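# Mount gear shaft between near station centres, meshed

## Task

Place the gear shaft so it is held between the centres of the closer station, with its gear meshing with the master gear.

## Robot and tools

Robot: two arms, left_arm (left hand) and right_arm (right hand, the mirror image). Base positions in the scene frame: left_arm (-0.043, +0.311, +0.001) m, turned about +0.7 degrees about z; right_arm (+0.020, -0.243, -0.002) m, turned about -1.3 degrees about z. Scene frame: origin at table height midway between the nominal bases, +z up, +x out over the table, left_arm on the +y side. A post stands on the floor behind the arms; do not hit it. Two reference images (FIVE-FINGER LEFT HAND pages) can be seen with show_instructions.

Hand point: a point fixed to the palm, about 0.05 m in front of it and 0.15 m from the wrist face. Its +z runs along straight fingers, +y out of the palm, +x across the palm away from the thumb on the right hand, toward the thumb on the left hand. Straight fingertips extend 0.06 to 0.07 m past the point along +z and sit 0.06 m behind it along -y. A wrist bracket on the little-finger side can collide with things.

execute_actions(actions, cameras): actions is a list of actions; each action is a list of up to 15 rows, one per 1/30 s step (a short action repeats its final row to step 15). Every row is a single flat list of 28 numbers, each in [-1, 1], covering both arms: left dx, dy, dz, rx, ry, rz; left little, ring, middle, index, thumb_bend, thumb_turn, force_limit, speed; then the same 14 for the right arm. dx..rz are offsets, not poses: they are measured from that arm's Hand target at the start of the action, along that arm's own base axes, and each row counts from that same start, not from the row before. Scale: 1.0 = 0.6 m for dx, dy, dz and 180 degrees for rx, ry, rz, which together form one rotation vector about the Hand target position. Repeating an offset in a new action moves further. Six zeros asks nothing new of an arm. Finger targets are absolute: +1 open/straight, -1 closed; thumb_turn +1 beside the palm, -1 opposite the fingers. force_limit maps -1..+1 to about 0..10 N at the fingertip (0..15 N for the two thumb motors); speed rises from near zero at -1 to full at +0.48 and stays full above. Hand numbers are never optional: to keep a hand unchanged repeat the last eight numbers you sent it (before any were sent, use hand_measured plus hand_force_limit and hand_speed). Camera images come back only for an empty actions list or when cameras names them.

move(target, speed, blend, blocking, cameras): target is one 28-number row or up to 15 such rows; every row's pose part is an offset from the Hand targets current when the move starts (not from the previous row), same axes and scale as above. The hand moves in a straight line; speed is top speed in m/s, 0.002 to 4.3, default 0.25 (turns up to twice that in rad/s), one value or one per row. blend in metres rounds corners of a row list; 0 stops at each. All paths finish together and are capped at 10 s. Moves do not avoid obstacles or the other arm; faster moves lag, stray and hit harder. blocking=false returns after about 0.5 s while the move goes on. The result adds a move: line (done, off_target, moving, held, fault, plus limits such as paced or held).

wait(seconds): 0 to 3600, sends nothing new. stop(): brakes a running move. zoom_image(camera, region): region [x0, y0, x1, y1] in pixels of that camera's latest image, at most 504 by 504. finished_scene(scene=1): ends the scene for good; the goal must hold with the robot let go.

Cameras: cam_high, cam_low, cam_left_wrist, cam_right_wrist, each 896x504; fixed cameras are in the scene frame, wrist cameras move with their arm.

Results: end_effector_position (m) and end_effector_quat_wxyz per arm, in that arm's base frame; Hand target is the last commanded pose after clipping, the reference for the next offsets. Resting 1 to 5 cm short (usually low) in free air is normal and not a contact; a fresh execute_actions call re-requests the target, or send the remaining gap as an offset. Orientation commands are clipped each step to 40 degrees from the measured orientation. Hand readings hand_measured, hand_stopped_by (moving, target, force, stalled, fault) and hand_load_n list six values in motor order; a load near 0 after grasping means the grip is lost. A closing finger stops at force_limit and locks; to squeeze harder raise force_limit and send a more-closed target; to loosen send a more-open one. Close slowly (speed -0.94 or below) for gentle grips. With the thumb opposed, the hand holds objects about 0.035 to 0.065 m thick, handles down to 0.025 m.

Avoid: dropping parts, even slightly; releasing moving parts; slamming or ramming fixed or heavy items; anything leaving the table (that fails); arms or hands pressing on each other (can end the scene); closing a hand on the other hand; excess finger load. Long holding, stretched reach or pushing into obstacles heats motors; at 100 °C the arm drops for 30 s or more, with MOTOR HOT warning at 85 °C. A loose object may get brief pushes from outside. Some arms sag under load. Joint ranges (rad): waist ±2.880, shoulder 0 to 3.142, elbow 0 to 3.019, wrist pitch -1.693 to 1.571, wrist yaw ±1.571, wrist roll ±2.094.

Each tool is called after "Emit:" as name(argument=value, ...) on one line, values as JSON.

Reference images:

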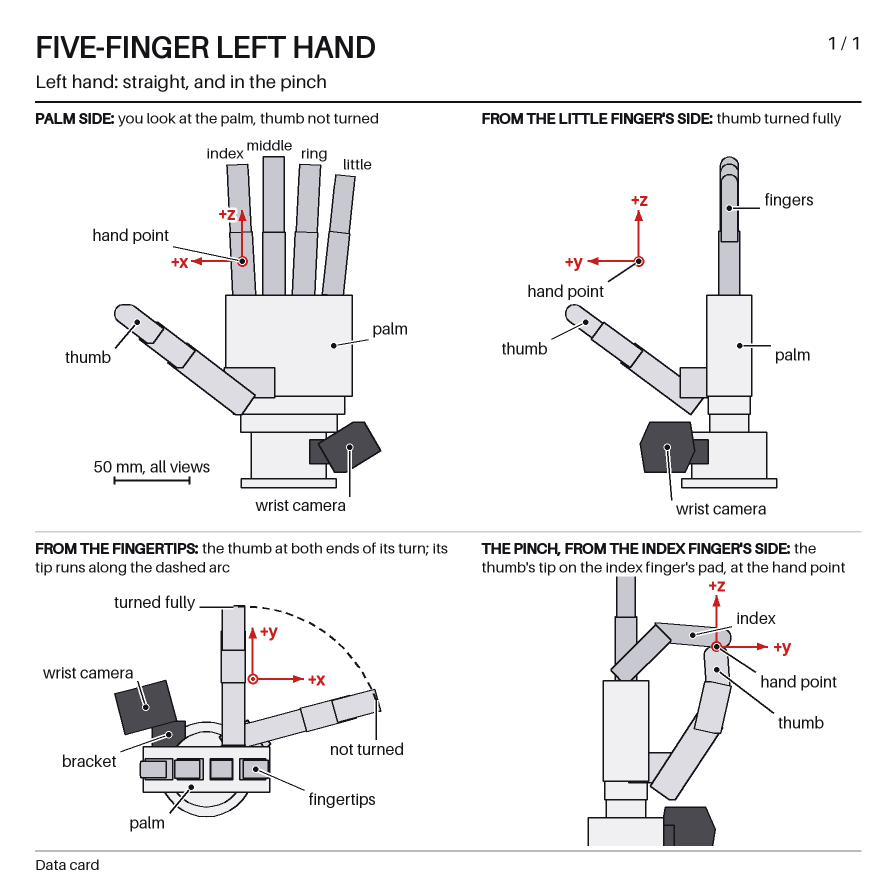

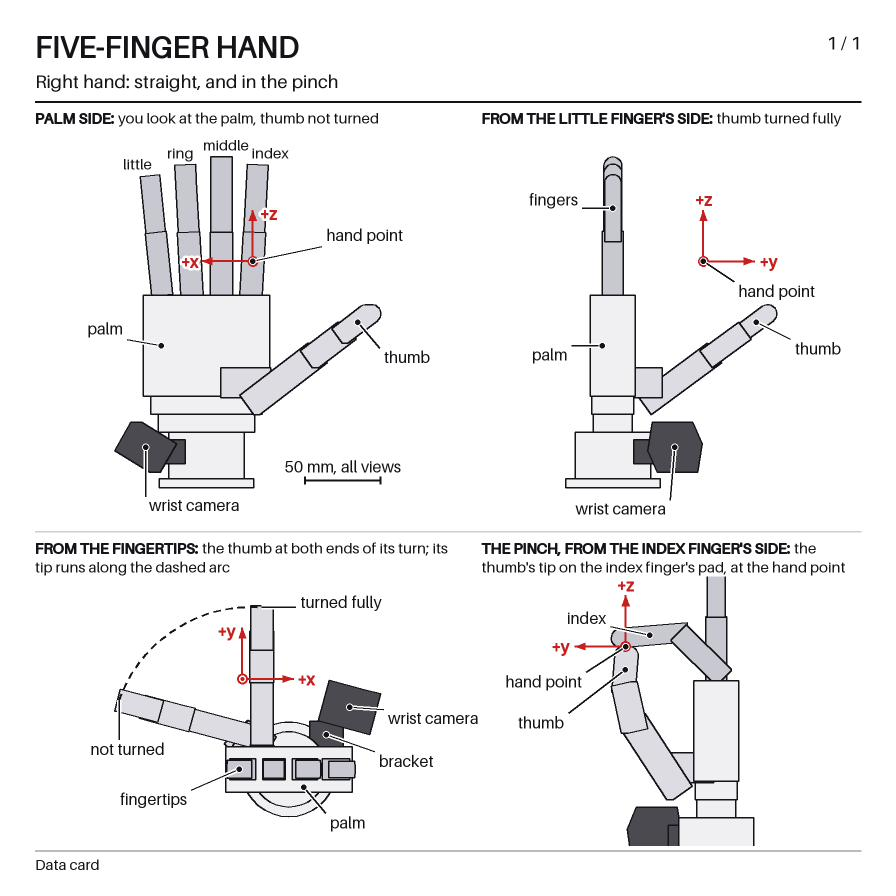

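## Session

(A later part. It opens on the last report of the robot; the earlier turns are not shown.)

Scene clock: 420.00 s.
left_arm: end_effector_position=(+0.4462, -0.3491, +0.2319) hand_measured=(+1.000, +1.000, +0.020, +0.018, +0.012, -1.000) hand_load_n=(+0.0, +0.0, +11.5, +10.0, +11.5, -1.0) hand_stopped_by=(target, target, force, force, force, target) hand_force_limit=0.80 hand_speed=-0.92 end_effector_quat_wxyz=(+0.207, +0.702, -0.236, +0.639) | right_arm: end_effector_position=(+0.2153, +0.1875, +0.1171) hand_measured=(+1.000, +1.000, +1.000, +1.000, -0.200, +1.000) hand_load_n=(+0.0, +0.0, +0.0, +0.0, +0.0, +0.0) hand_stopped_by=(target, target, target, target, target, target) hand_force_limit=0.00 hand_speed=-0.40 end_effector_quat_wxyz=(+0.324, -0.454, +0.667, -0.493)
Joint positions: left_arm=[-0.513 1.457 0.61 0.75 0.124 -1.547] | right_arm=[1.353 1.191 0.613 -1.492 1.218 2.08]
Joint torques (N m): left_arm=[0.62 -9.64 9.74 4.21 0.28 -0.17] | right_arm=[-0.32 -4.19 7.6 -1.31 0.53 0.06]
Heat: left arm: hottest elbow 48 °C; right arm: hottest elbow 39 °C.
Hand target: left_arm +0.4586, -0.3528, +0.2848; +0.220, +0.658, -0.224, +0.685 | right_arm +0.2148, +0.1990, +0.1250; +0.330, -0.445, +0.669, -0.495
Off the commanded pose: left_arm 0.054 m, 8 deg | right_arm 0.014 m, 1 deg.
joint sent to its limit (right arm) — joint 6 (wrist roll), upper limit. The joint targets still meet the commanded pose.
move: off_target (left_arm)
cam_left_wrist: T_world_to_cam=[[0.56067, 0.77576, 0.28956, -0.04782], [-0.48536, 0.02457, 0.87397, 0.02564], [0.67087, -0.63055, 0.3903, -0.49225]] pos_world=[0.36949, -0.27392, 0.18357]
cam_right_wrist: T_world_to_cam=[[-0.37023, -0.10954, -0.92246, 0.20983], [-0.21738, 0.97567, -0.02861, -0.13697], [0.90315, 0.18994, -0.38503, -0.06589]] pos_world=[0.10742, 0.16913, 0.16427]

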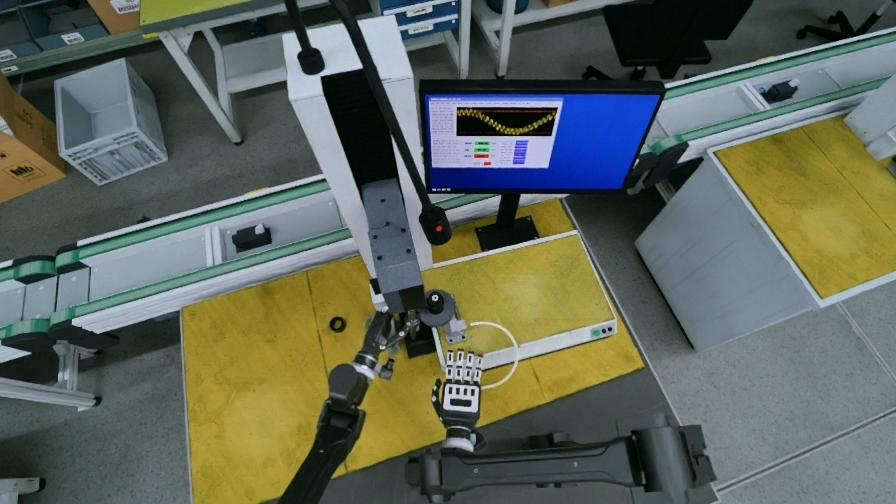

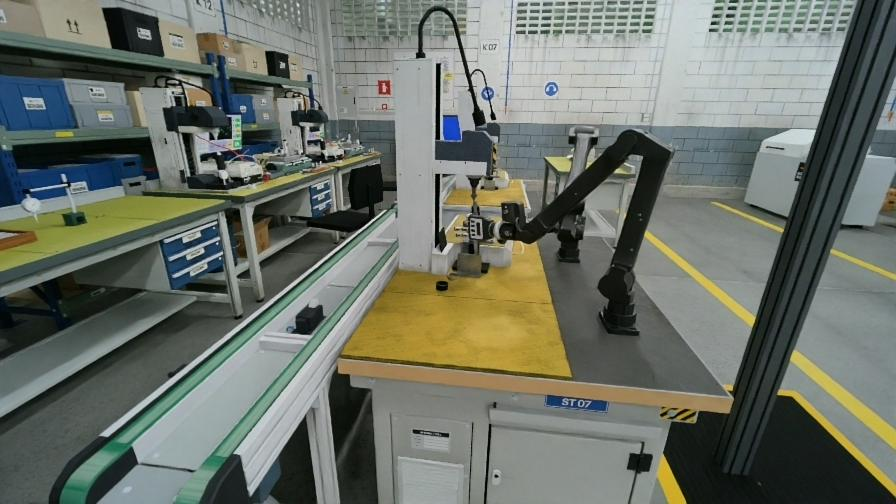

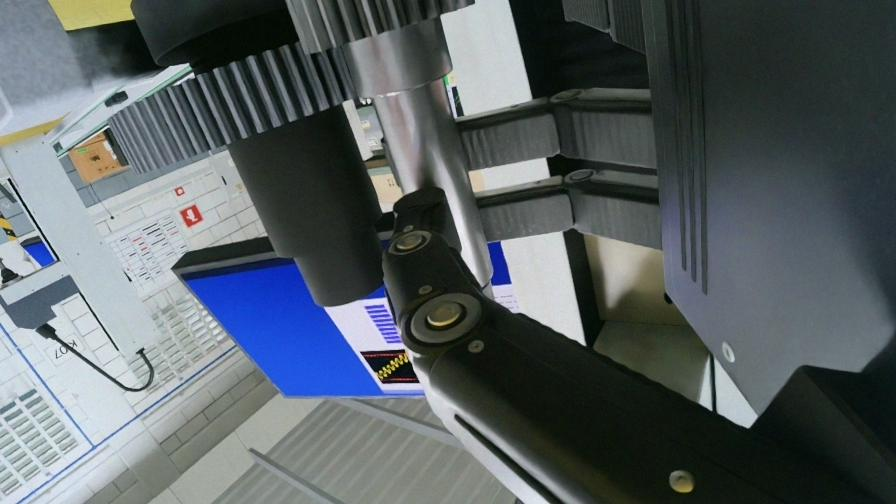

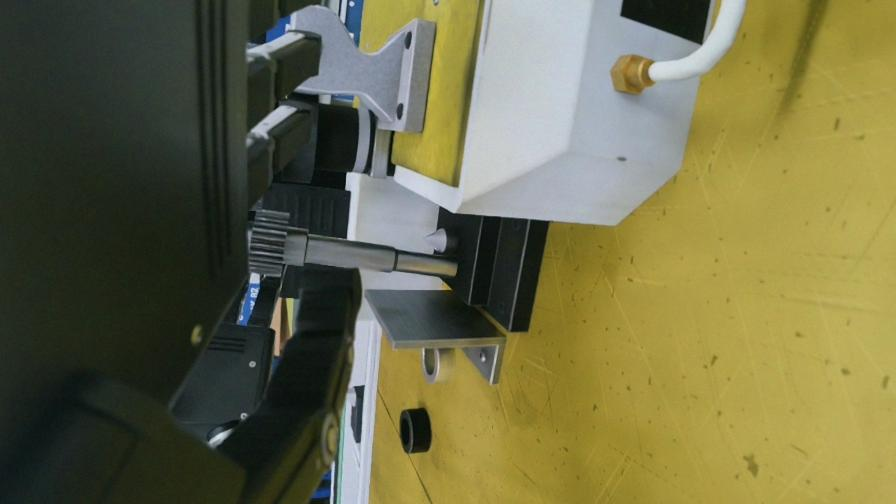

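Emit:
move(target=[0.01,0.0125,0,0,0,0,1,1,-0.2,-0.2,-0.15,-1,0.8,-0.92,0,0,0,0,0,0,1,1,1,1,-0.2,1,0,-0.4], speed=0.04, cameras=["cam_low","cam_right_wrist","cam_high"])

Emit:
zoom_image(camera="cam_low", region=[450, 170, 520, 270])

Emit:
zoom_image(camera="cam_right_wrist", region=[240, 190, 480, 300])

Emit:
zoom_image(camera="cam_high", region=[390, 290, 470, 350])

Scene clock: 424.40 s.
left_arm: end_effector_position=(+0.4517, -0.3402, +0.2305) hand_measured=(+1.000, +1.000, +0.020, +0.018, +0.012, -1.000) hand_load_n=(+0.0, +0.0, +11.5, +9.5, +11.5, -1.0) hand_stopped_by=(target, target, force, force, force, target) hand_force_limit=0.80 hand_speed=-0.92 end_effector_quat_wxyz=(+0.207, +0.703, -0.235, +0.638) | right_arm: end_effector_position=(+0.2153, +0.1875, +0.1171) hand_measured=(+1.000, +1.000, +1.000, +1.000, -0.200, +1.000) hand_load_n=(+0.0, +0.0, +0.0, +0.0, +0.0, +0.0) hand_stopped_by=(target, target, target, target, target, target) hand_force_limit=0.00 hand_speed=-0.40 end_effector_quat_wxyz=(+0.324, -0.454, +0.667, -0.493)
Joint positions: left_arm=[-0.487 1.46 0.61 0.75 0.148 -1.547] | right_arm=[1.353 1.191 0.613 -1.492 1.218 2.08]
Joint torques (N m): left_arm=[0.62 -9.93 10 4.19 0.27 -0.17] | right_arm=[-0.26 -4.25 7.8 -1.31 0.55 0.06]
Heat: left arm: hottest elbow 48 °C; right arm: hottest elbow 39 °C.
Hand target: left_arm +0.4645, -0.3454, +0.2848; +0.220, +0.658, -0.224, +0.685 | right_arm +0.2148, +0.1990, +0.1250; +0.330, -0.445, +0.669, -0.495
Off the commanded pose: left_arm 0.056 m, 8 deg | right_arm 0.014 m, 1 deg.
joint sent to its limit (right arm) — joint 6 (wrist roll), upper limit. The joint targets still meet the commanded pose.
move: off_target (left_arm)
cam_right_wrist: T_world_to_cam=[[-0.37023, -0.10954, -0.92246, 0.20983], [-0.21738, 0.97567, -0.02861, -0.13697], [0.90315, 0.18994, -0.38503, -0.06589]] pos_world=[0.10742, 0.16913, 0.16427]
Images, in order (width x height): cam_high 896x504, cam_low 896x504, cam_right_wrist 896x504.

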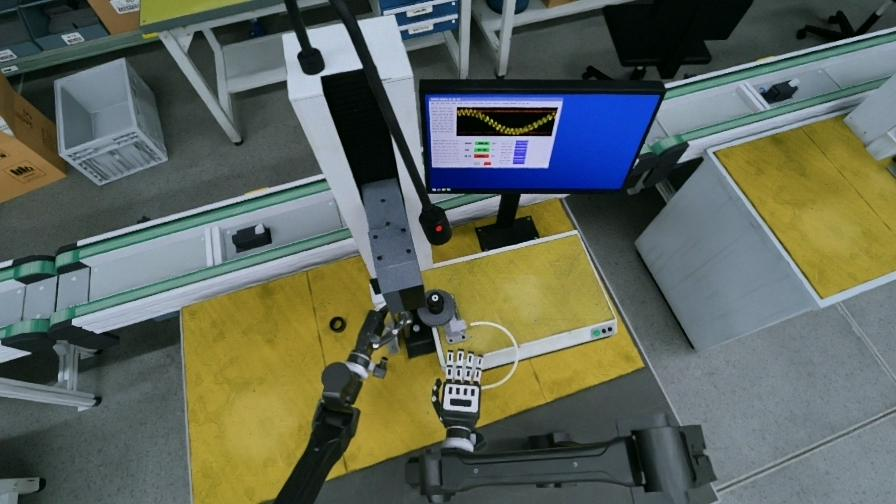

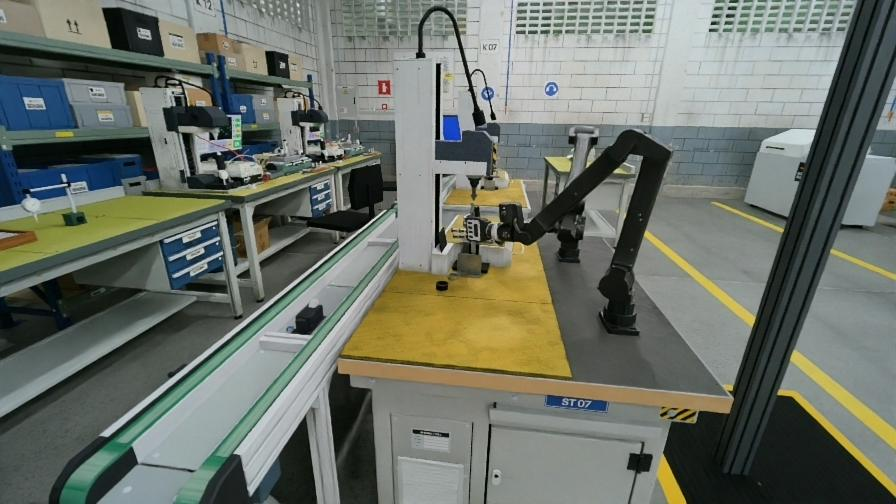

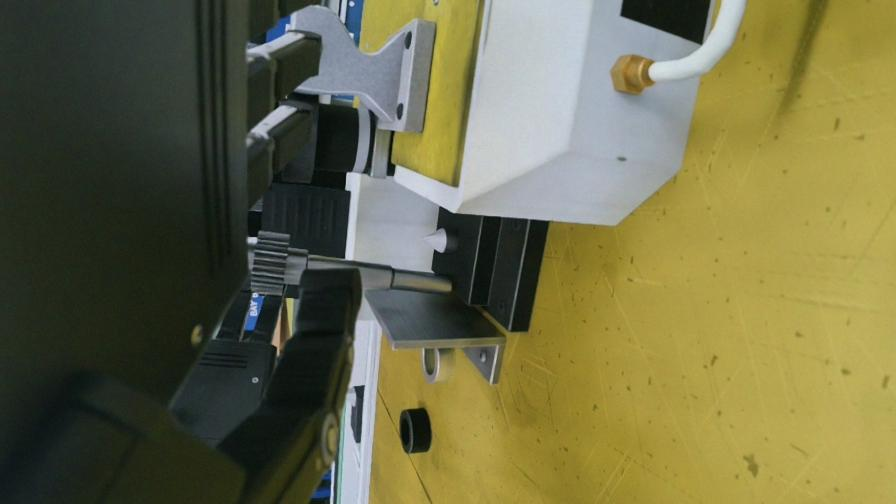

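Scaled by 5.040.

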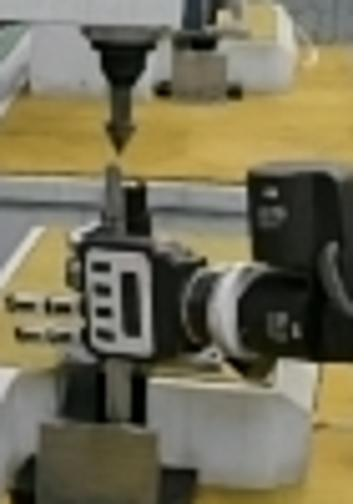

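Scaled by 2.100.

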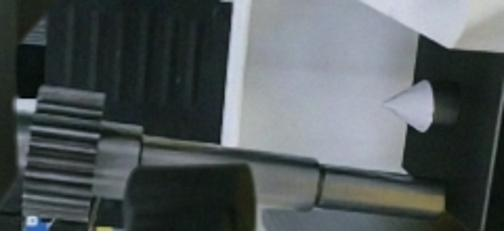

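Scaled by 6.300.

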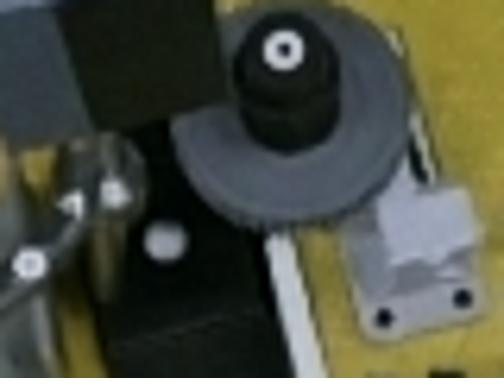

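Emit:
move(target=[-0.009,-0.014,0,0,0,0,1,1,-0.2,-0.2,-0.15,-1,0.8,-0.92,0,0,0,0,0,0,1,1,1,1,-0.2,1,0,-0.4], speed=0.04, cameras=["cam_low","cam_right_wrist","cam_high"])

Emit:
zoom_image(camera="cam_low", region=[450, 170, 520, 270])

Emit:
zoom_image(camera="cam_right_wrist", region=[240, 190, 480, 300])

Emit:
zoom_image(camera="cam_high", region=[390, 290, 470, 350])

Scene clock: 428.30 s.
left_arm: end_effector_position=(+0.4505, -0.3435, +0.2303) hand_measured=(+1.000, +1.000, +0.020, +0.018, +0.012, -1.000) hand_load_n=(+0.0, +0.0, +11.0, +9.5, +11.5, -1.0) hand_stopped_by=(target, target, force, force, force, target) hand_force_limit=0.80 hand_speed=-0.92 end_effector_quat_wxyz=(+0.204, +0.704, -0.233, +0.639) | right_arm: end_effector_position=(+0.2153, +0.1875, +0.1171) hand_measured=(+1.000, +1.000, +1.000, +1.000, -0.200, +1.000) hand_load_n=(+0.0, +0.0, +0.0, -0.5, +0.0, +0.0) hand_stopped_by=(target, target, target, target, target, target) hand_force_limit=0.00 hand_speed=-0.40 end_effector_quat_wxyz=(+0.324, -0.454, +0.667, -0.493)
Joint positions: left_arm=[-0.499 1.46 0.61 0.75 0.13 -1.547] | right_arm=[1.353 1.191 0.613 -1.492 1.218 2.08]
Joint torques (N m): left_arm=[-0.32 -10.05 9.8 4.12 0 -0.19] | right_arm=[-0.26 -4.25 7.75 -1.22 0.53 0.03]
Heat: left arm: hottest elbow 48 °C; right arm: hottest elbow 39 °C.
Hand target: left_arm +0.4591, -0.3538, +0.2848; +0.220, +0.658, -0.224, +0.685 | right_arm +0.2148, +0.1990, +0.1250; +0.330, -0.445, +0.669, -0.495
Off the commanded pose: left_arm 0.056 m, 8 deg | right_arm 0.014 m, 1 deg.
joint sent to its limit (right arm) — joint 6 (wrist roll), upper limit. The joint targets still meet the commanded pose.
move: off_target (left_arm)
cam_right_wrist: T_world_to_cam=[[-0.37023, -0.10954, -0.92246, 0.20983], [-0.21738, 0.97567, -0.02861, -0.13697], [0.90315, 0.18994, -0.38503, -0.06589]] pos_world=[0.10742, 0.16913, 0.16427]
Images, in order (width x height): cam_high 896x504, cam_low 896x504, cam_right_wrist 896x504.

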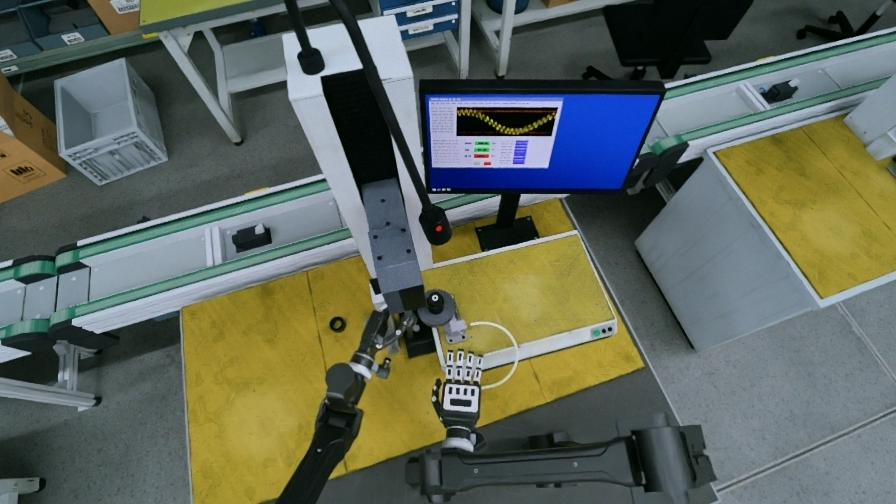

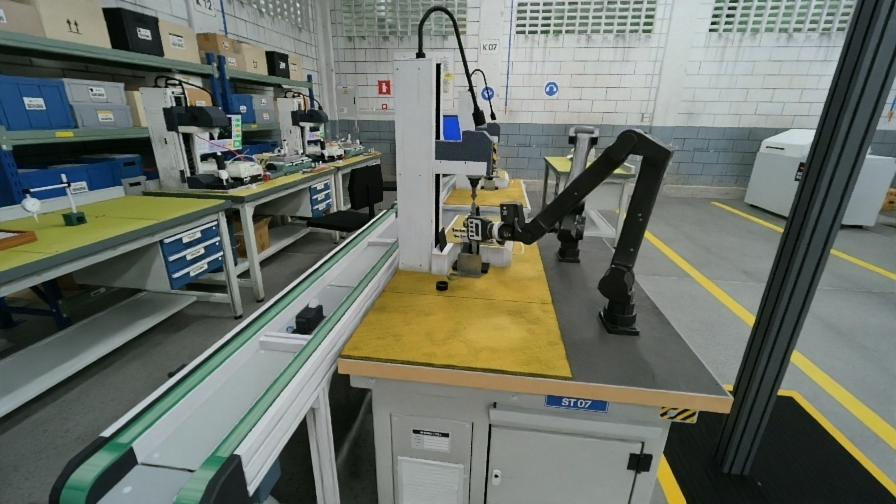

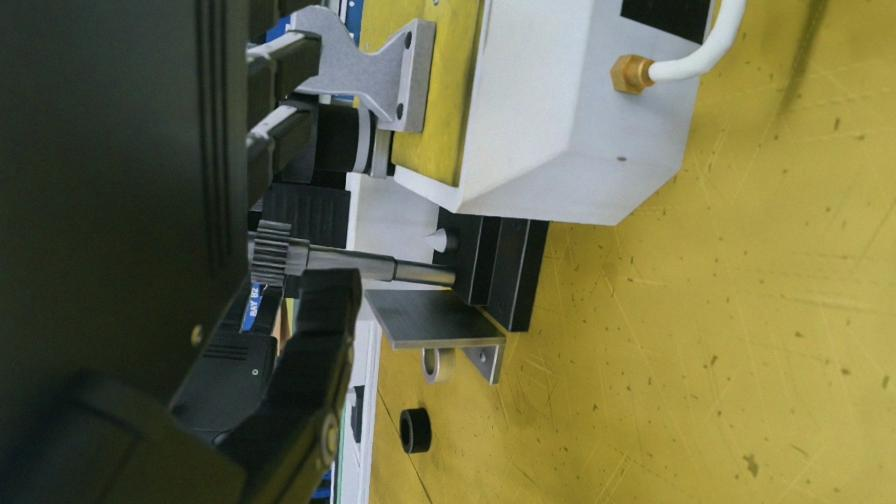

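Scaled by 5.040.

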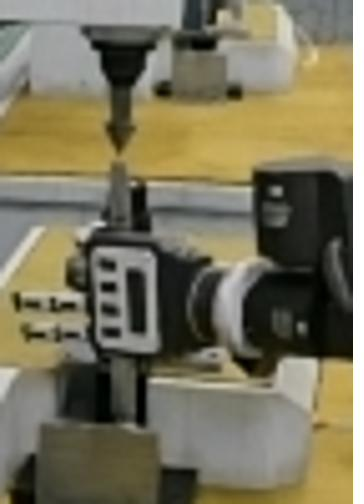

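Scaled by 2.100.

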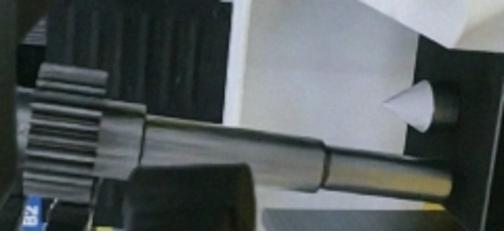

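Scaled by 6.300.

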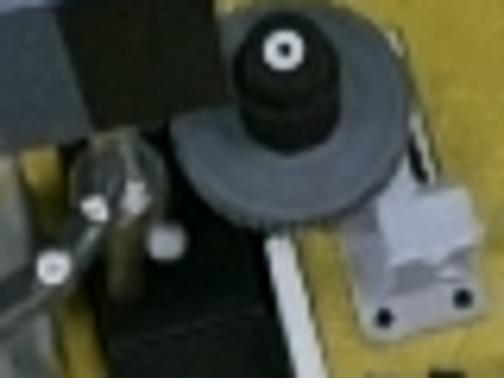

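Emit:
move(target=[0,0,0.02,0,0,0,1,1,-0.2,-0.2,-0.15,-1,0.8,-0.92,0,0,0,0,0,0,1,1,1,1,-0.2,1,0,-0.4], speed=0.04, cameras=["cam_low","cam_right_wrist","cam_high"])

Emit:
zoom_image(camera="cam_low", region=[450, 170, 520, 270])

Emit:
zoom_image(camera="cam_right_wrist", region=[240, 190, 480, 300])

Emit:
zoom_image(camera="cam_high", region=[390, 290, 470, 350])

Scene clock: 436.50 s.
left_arm: end_effector_position=(+0.4505, -0.3435, +0.2303) hand_measured=(+1.000, +1.000, +0.020, +0.018, +0.012, -1.000) hand_load_n=(+0.0, +0.0, +11.0, +10.0, +11.5, -1.0) hand_stopped_by=(target, target, force, force, force, target) hand_force_limit=0.80 hand_speed=-0.92 end_effector_quat_wxyz=(+0.204, +0.704, -0.233, +0.639) | right_arm: end_effector_position=(+0.2153, +0.1875, +0.1171) hand_measured=(+1.000, +1.000, +1.000, +1.000, -0.200, +1.000) hand_load_n=(+0.0, +0.0, +0.0, +0.0, +0.0, +0.0) hand_stopped_by=(target, target, target, target, target, target) hand_force_limit=0.00 hand_speed=-0.40 end_effector_quat_wxyz=(+0.324, -0.454, +0.667, -0.493)
Joint positions: left_arm=[-0.499 1.46 0.61 0.75 0.13 -1.547] | right_arm=[1.353 1.191 0.613 -1.492 1.218 2.08]
Joint torques (N m): left_arm=[-0.26 -12.28 10.73 2.58 0.03 -0.19] | right_arm=[-0.21 -4.25 7.71 -1.37 0.54 0.03]
Heat: left arm: hottest elbow 48 °C; right arm: hottest elbow 39 °C.
Hand target: left_arm +0.4591, -0.3538, +0.2968; +0.220, +0.658, -0.224, +0.685 | right_arm +0.2148, +0.1990, +0.1250; +0.330, -0.445, +0.669, -0.495
Off the commanded pose: left_arm 0.068 m, 8 deg | right_arm 0.014 m, 1 deg.
joint sent to its limit (right arm) — joint 6 (wrist roll), upper limit. The joint targets still meet the commanded pose.
move: off_target (left_arm)
cam_right_wrist: T_world_to_cam=[[-0.37023, -0.10954, -0.92246, 0.20983], [-0.21738, 0.97567, -0.02861, -0.13697], [0.90315, 0.18994, -0.38503, -0.06589]] pos_world=[0.10742, 0.16913, 0.16427]
Images, in order (width x height): cam_high 896x504, cam_low 896x504, cam_right_wrist 896x504.

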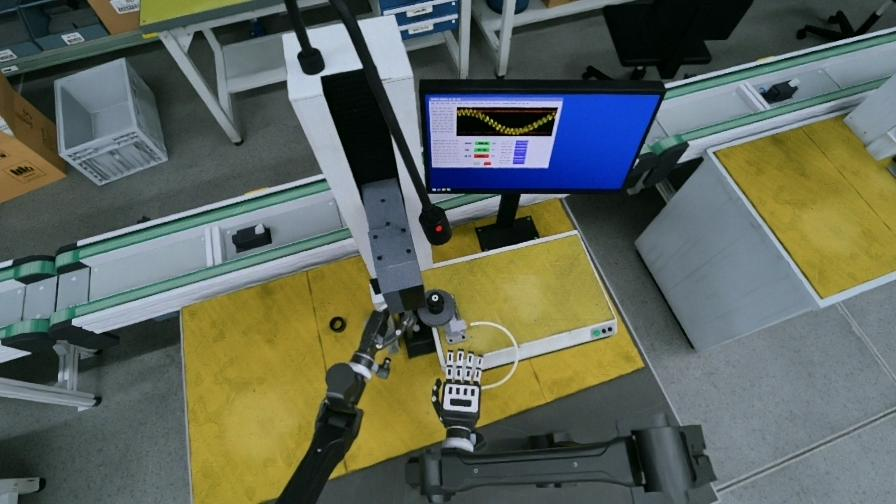

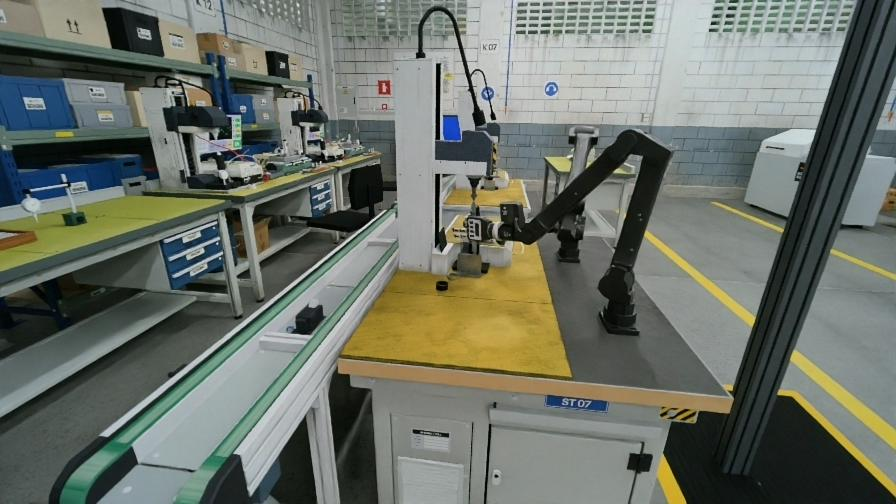

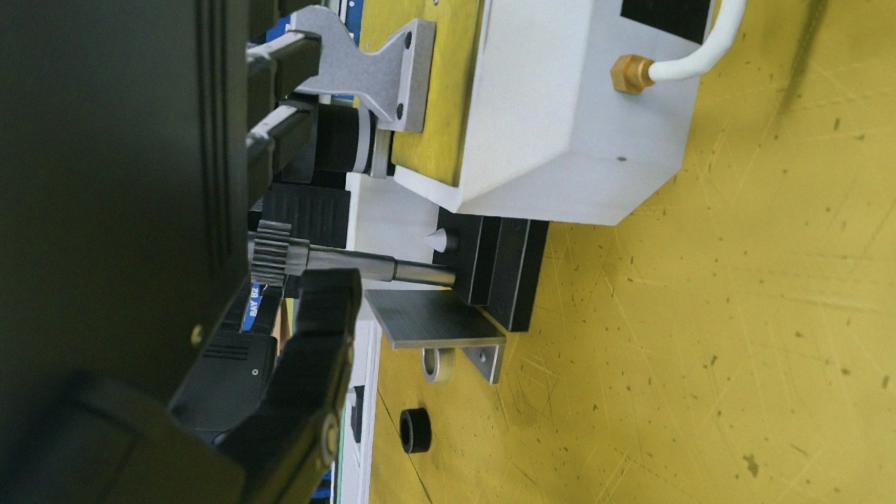

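Scaled by 5.040.

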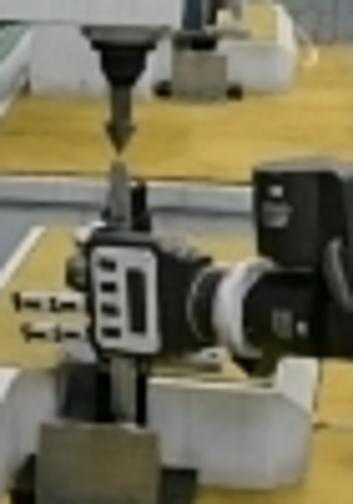

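Scaled by 2.100.

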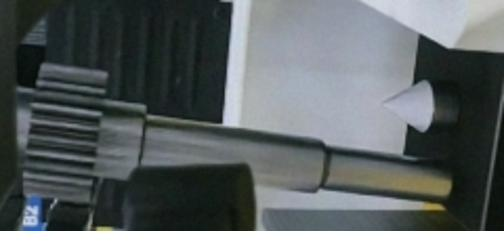

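Scaled by 6.300.

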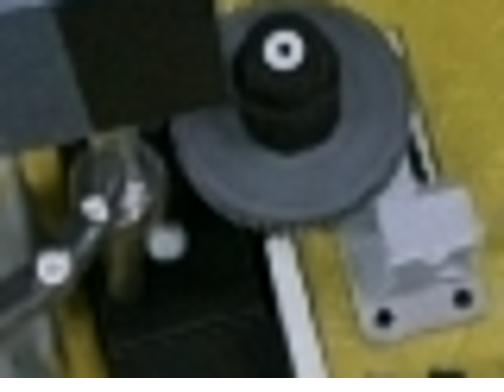

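Emit:
move(target=[0,0,0.013,0,0,0,1,1,-0.2,-0.2,-0.15,-1,0.8,-0.92,0,0,0,0,0,0,1,1,1,1,-0.2,1,0,-0.4], speed=0.04, cameras=["cam_low","cam_right_wrist","cam_high"])

Emit:
zoom_image(camera="cam_low", region=[450, 170, 520, 270])

Emit:
zoom_image(camera="cam_right_wrist", region=[240, 190, 480, 300])

Emit:
zoom_image(camera="cam_high", region=[390, 290, 470, 350])

Scene clock: 439.23 s.
left_arm: end_effector_position=(+0.4499, -0.3431, +0.2362) hand_measured=(+1.000, +1.000, +0.020, +0.018, +0.012, -1.000) hand_load_n=(+0.0, +0.0, +11.0, +10.0, +12.0, -0.5) hand_stopped_by=(target, target, force, force, force, target) hand_force_limit=0.80 hand_speed=-0.92 end_effector_quat_wxyz=(+0.204, +0.704, -0.233, +0.639) | right_arm: end_effector_position=(+0.2153, +0.1875, +0.1171) hand_measured=(+1.000, +1.000, +1.000, +1.000, -0.200, +1.000) hand_load_n=(+0.0, +0.0, +0.0, +0.0, +0.0, +0.0) hand_stopped_by=(target, target, target, target, target, target) hand_force_limit=0.00 hand_speed=-0.40 end_effector_quat_wxyz=(+0.324, -0.454, +0.667, -0.493)
Joint positions: left_arm=[-0.499 1.443 0.613 0.73 0.13 -1.547] | right_arm=[1.353 1.191 0.613 -1.492 1.218 2.08]
Joint torques (N m): left_arm=[-0.56 -12.1 11.11 2.35 0.04 -0.2] | right_arm=[-0.15 -4.42 7.68 -1.36 0.51 0.06]
Heat: left arm: hottest elbow 48 °C; right arm: hottest elbow 39 °C.
Hand target: left_arm +0.4591, -0.3538, +0.3045; +0.220, +0.658, -0.224, +0.685 | right_arm +0.2148, +0.1990, +0.1250; +0.330, -0.445, +0.669, -0.495
Off the commanded pose: left_arm 0.070 m, 8 deg | right_arm 0.014 m, 1 deg.
joint sent to its limit (right arm) — joint 6 (wrist roll), upper limit. The joint targets still meet the commanded pose.
move: off_target (left_arm)
cam_right_wrist: T_world_to_cam=[[-0.37023, -0.10954, -0.92246, 0.20983], [-0.21738, 0.97567, -0.02861, -0.13697], [0.90315, 0.18994, -0.38503, -0.06589]] pos_world=[0.10742, 0.16913, 0.16427]
Images, in order (width x height): cam_high 896x504, cam_low 896x504, cam_right_wrist 896x504.

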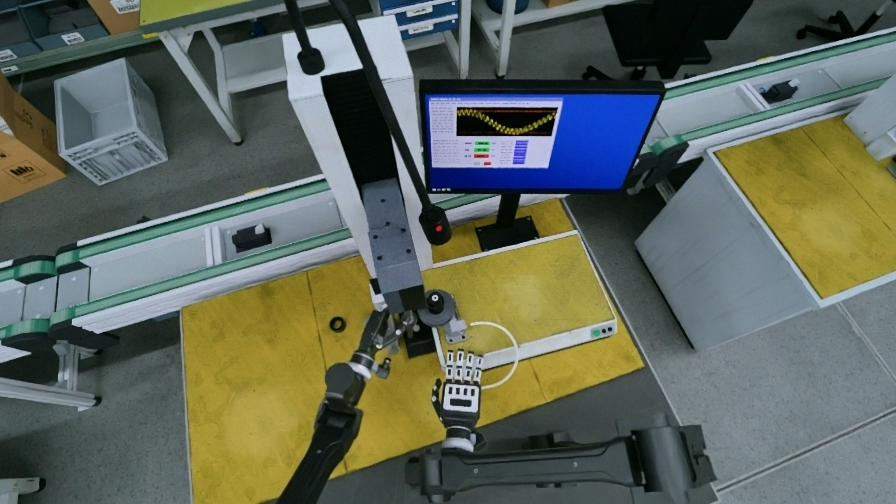

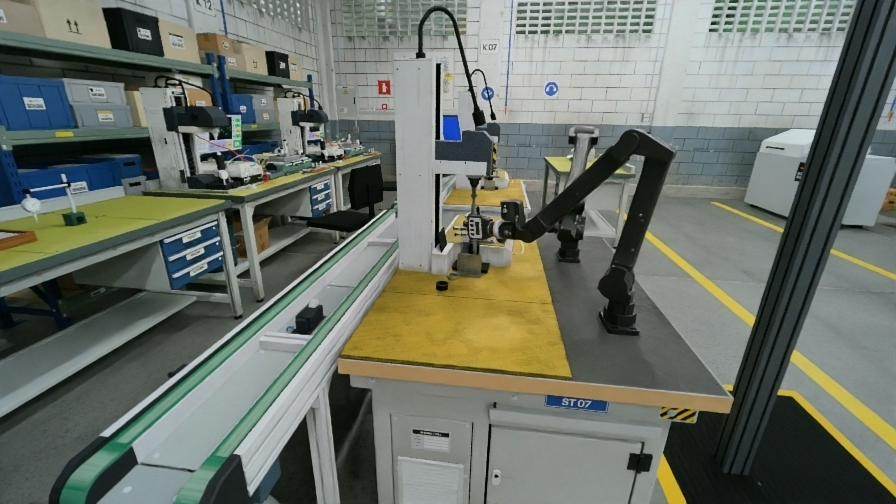

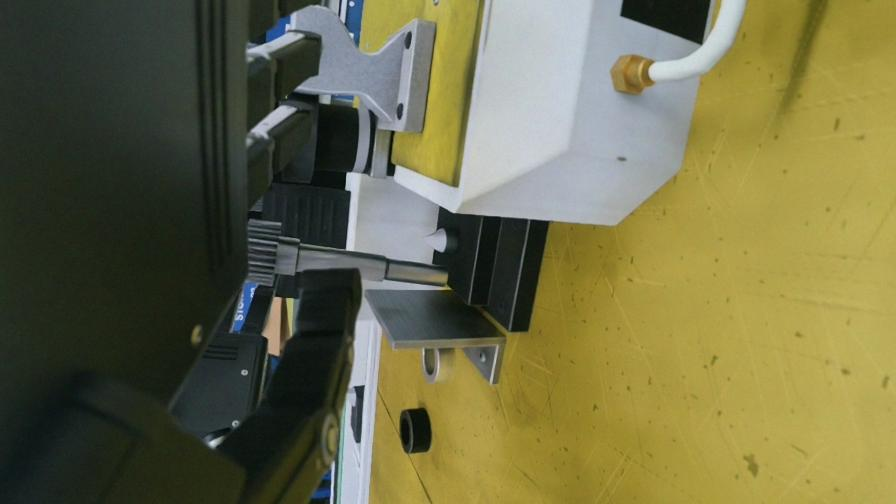

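Scaled by 5.040.

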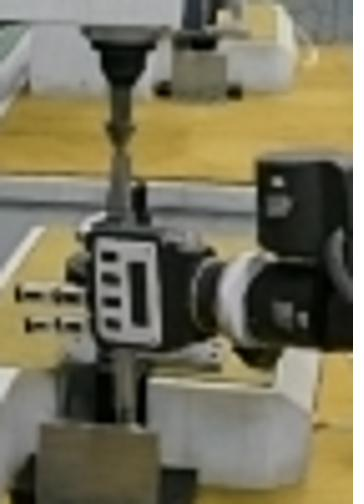

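Scaled by 2.100.

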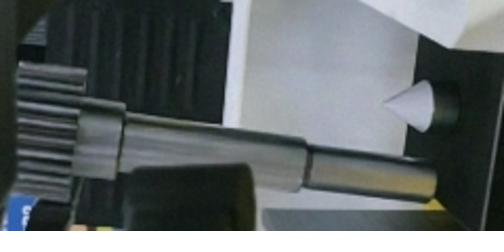

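Scaled by 6.300.

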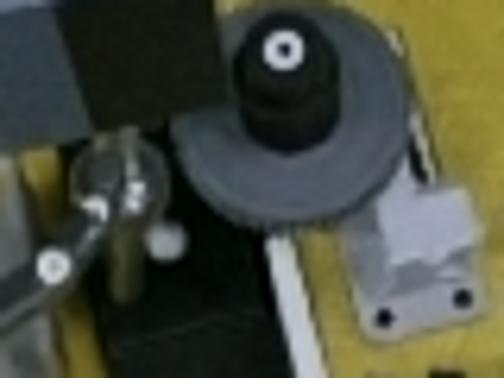

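Emit:
zoom_image(camera="cam_low", region=[455, 170, 495, 220])

Scaled by 10.080.

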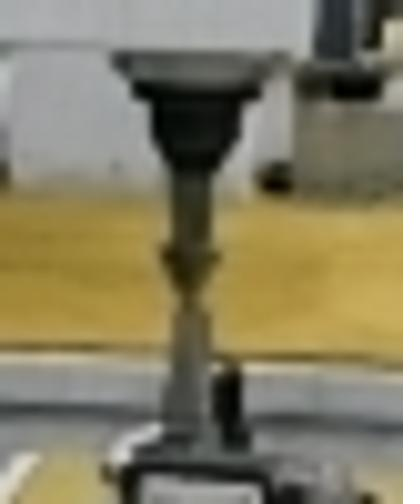

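Emit:
move(target=[0,0,0.012,0,0,0,1,1,-0.2,-0.2,-0.15,-1,0.8,-0.92,0,0,0,0,0,0,1,1,1,1,-0.2,1,0,-0.4], speed=0.04, cameras=["cam_low","cam_right_wrist","cam_high"])

Emit:
zoom_image(camera="cam_low", region=[455, 170, 495, 220])

Emit:
zoom_image(camera="cam_right_wrist", region=[240, 190, 480, 300])

Emit:
zoom_image(camera="cam_high", region=[390, 290, 470, 350])

Scene clock: 444.93 s.
left_arm: end_effector_position=(+0.4504, -0.3431, +0.2389) hand_measured=(+1.000, +1.000, +0.020, +0.018, +0.012, -1.000) hand_load_n=(+0.0, +0.0, +11.0, +11.0, +11.5, -0.5) hand_stopped_by=(target, target, force, force, force, target) hand_force_limit=0.80 hand_speed=-0.92 end_effector_quat_wxyz=(+0.203, +0.706, -0.233, +0.637) | right_arm: end_effector_position=(+0.2153, +0.1875, +0.1171) hand_measured=(+1.000, +1.000, +1.000, +1.000, -0.200, +1.000) hand_load_n=(-0.5, +0.0, +0.0, +0.0, +0.0, +0.0) hand_stopped_by=(target, target, target, target, target, target) hand_force_limit=0.00 hand_speed=-0.40 end_effector_quat_wxyz=(+0.324, -0.454, +0.667, -0.493)
Joint positions: left_arm=[-0.499 1.431 0.619 0.704 0.128 -1.547] | right_arm=[1.353 1.191 0.613 -1.492 1.218 2.08]
Joint torques (N m): left_arm=[-0.38 -12.51 11.4 2.36 0.07 -0.18] | right_arm=[-0.09 -3.72 7.62 -1.29 0.54 0.03]
Heat: left arm: hottest elbow 49 °C; right arm: hottest elbow 39 °C.
Hand target: left_arm +0.4591, -0.3538, +0.3119; +0.220, +0.658, -0.224, +0.685 | right_arm +0.2148, +0.1990, +0.1250; +0.330, -0.445, +0.669, -0.495
Off the commanded pose: left_arm 0.074 m, 8 deg | right_arm 0.014 m, 1 deg.
joint sent to its limit (right arm) — joint 6 (wrist roll), upper limit. The joint targets still meet the commanded pose.
move: off_target (left_arm)
cam_right_wrist: T_world_to_cam=[[-0.37023, -0.10954, -0.92246, 0.20983], [-0.21738, 0.97567, -0.02861, -0.13697], [0.90315, 0.18994, -0.38503, -0.06589]] pos_world=[0.10742, 0.16913, 0.16427]
Images, in order (width x height): cam_high 896x504, cam_low 896x504, cam_right_wrist 896x504.

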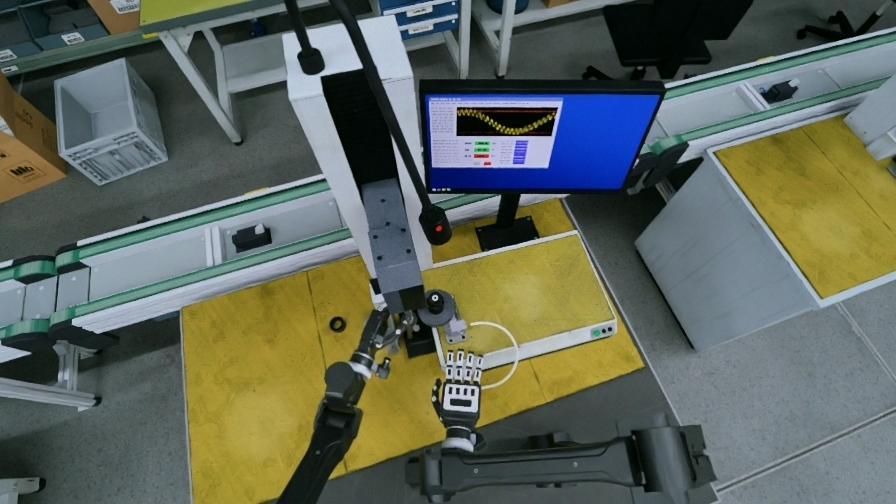

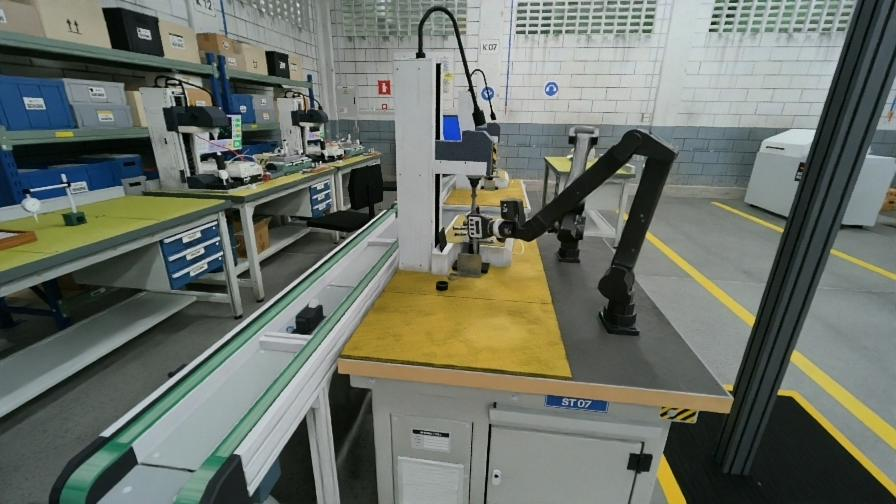

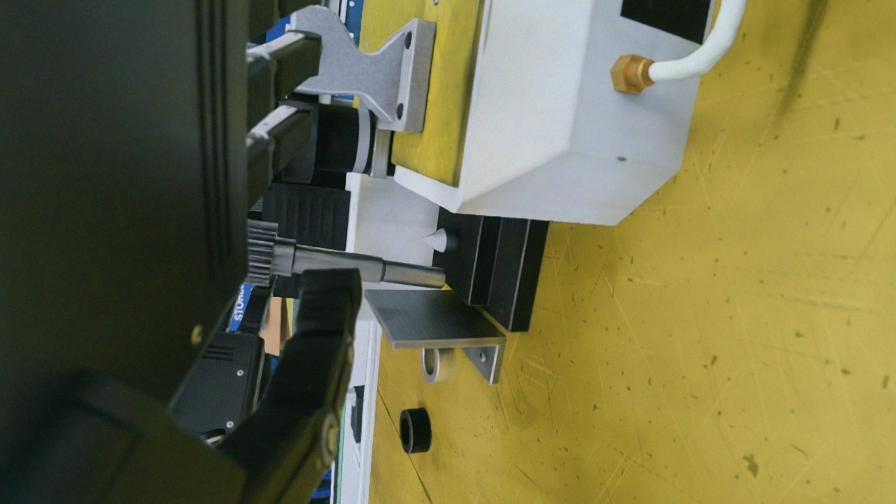

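Scaled by 10.080.

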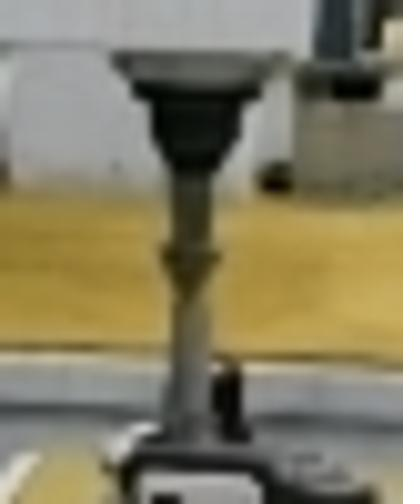

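Scaled by 2.100.

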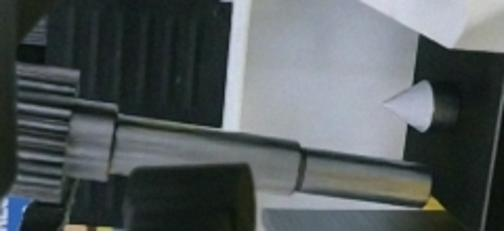

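Scaled by 6.300.

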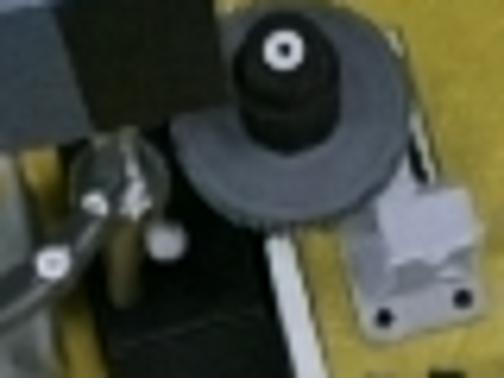

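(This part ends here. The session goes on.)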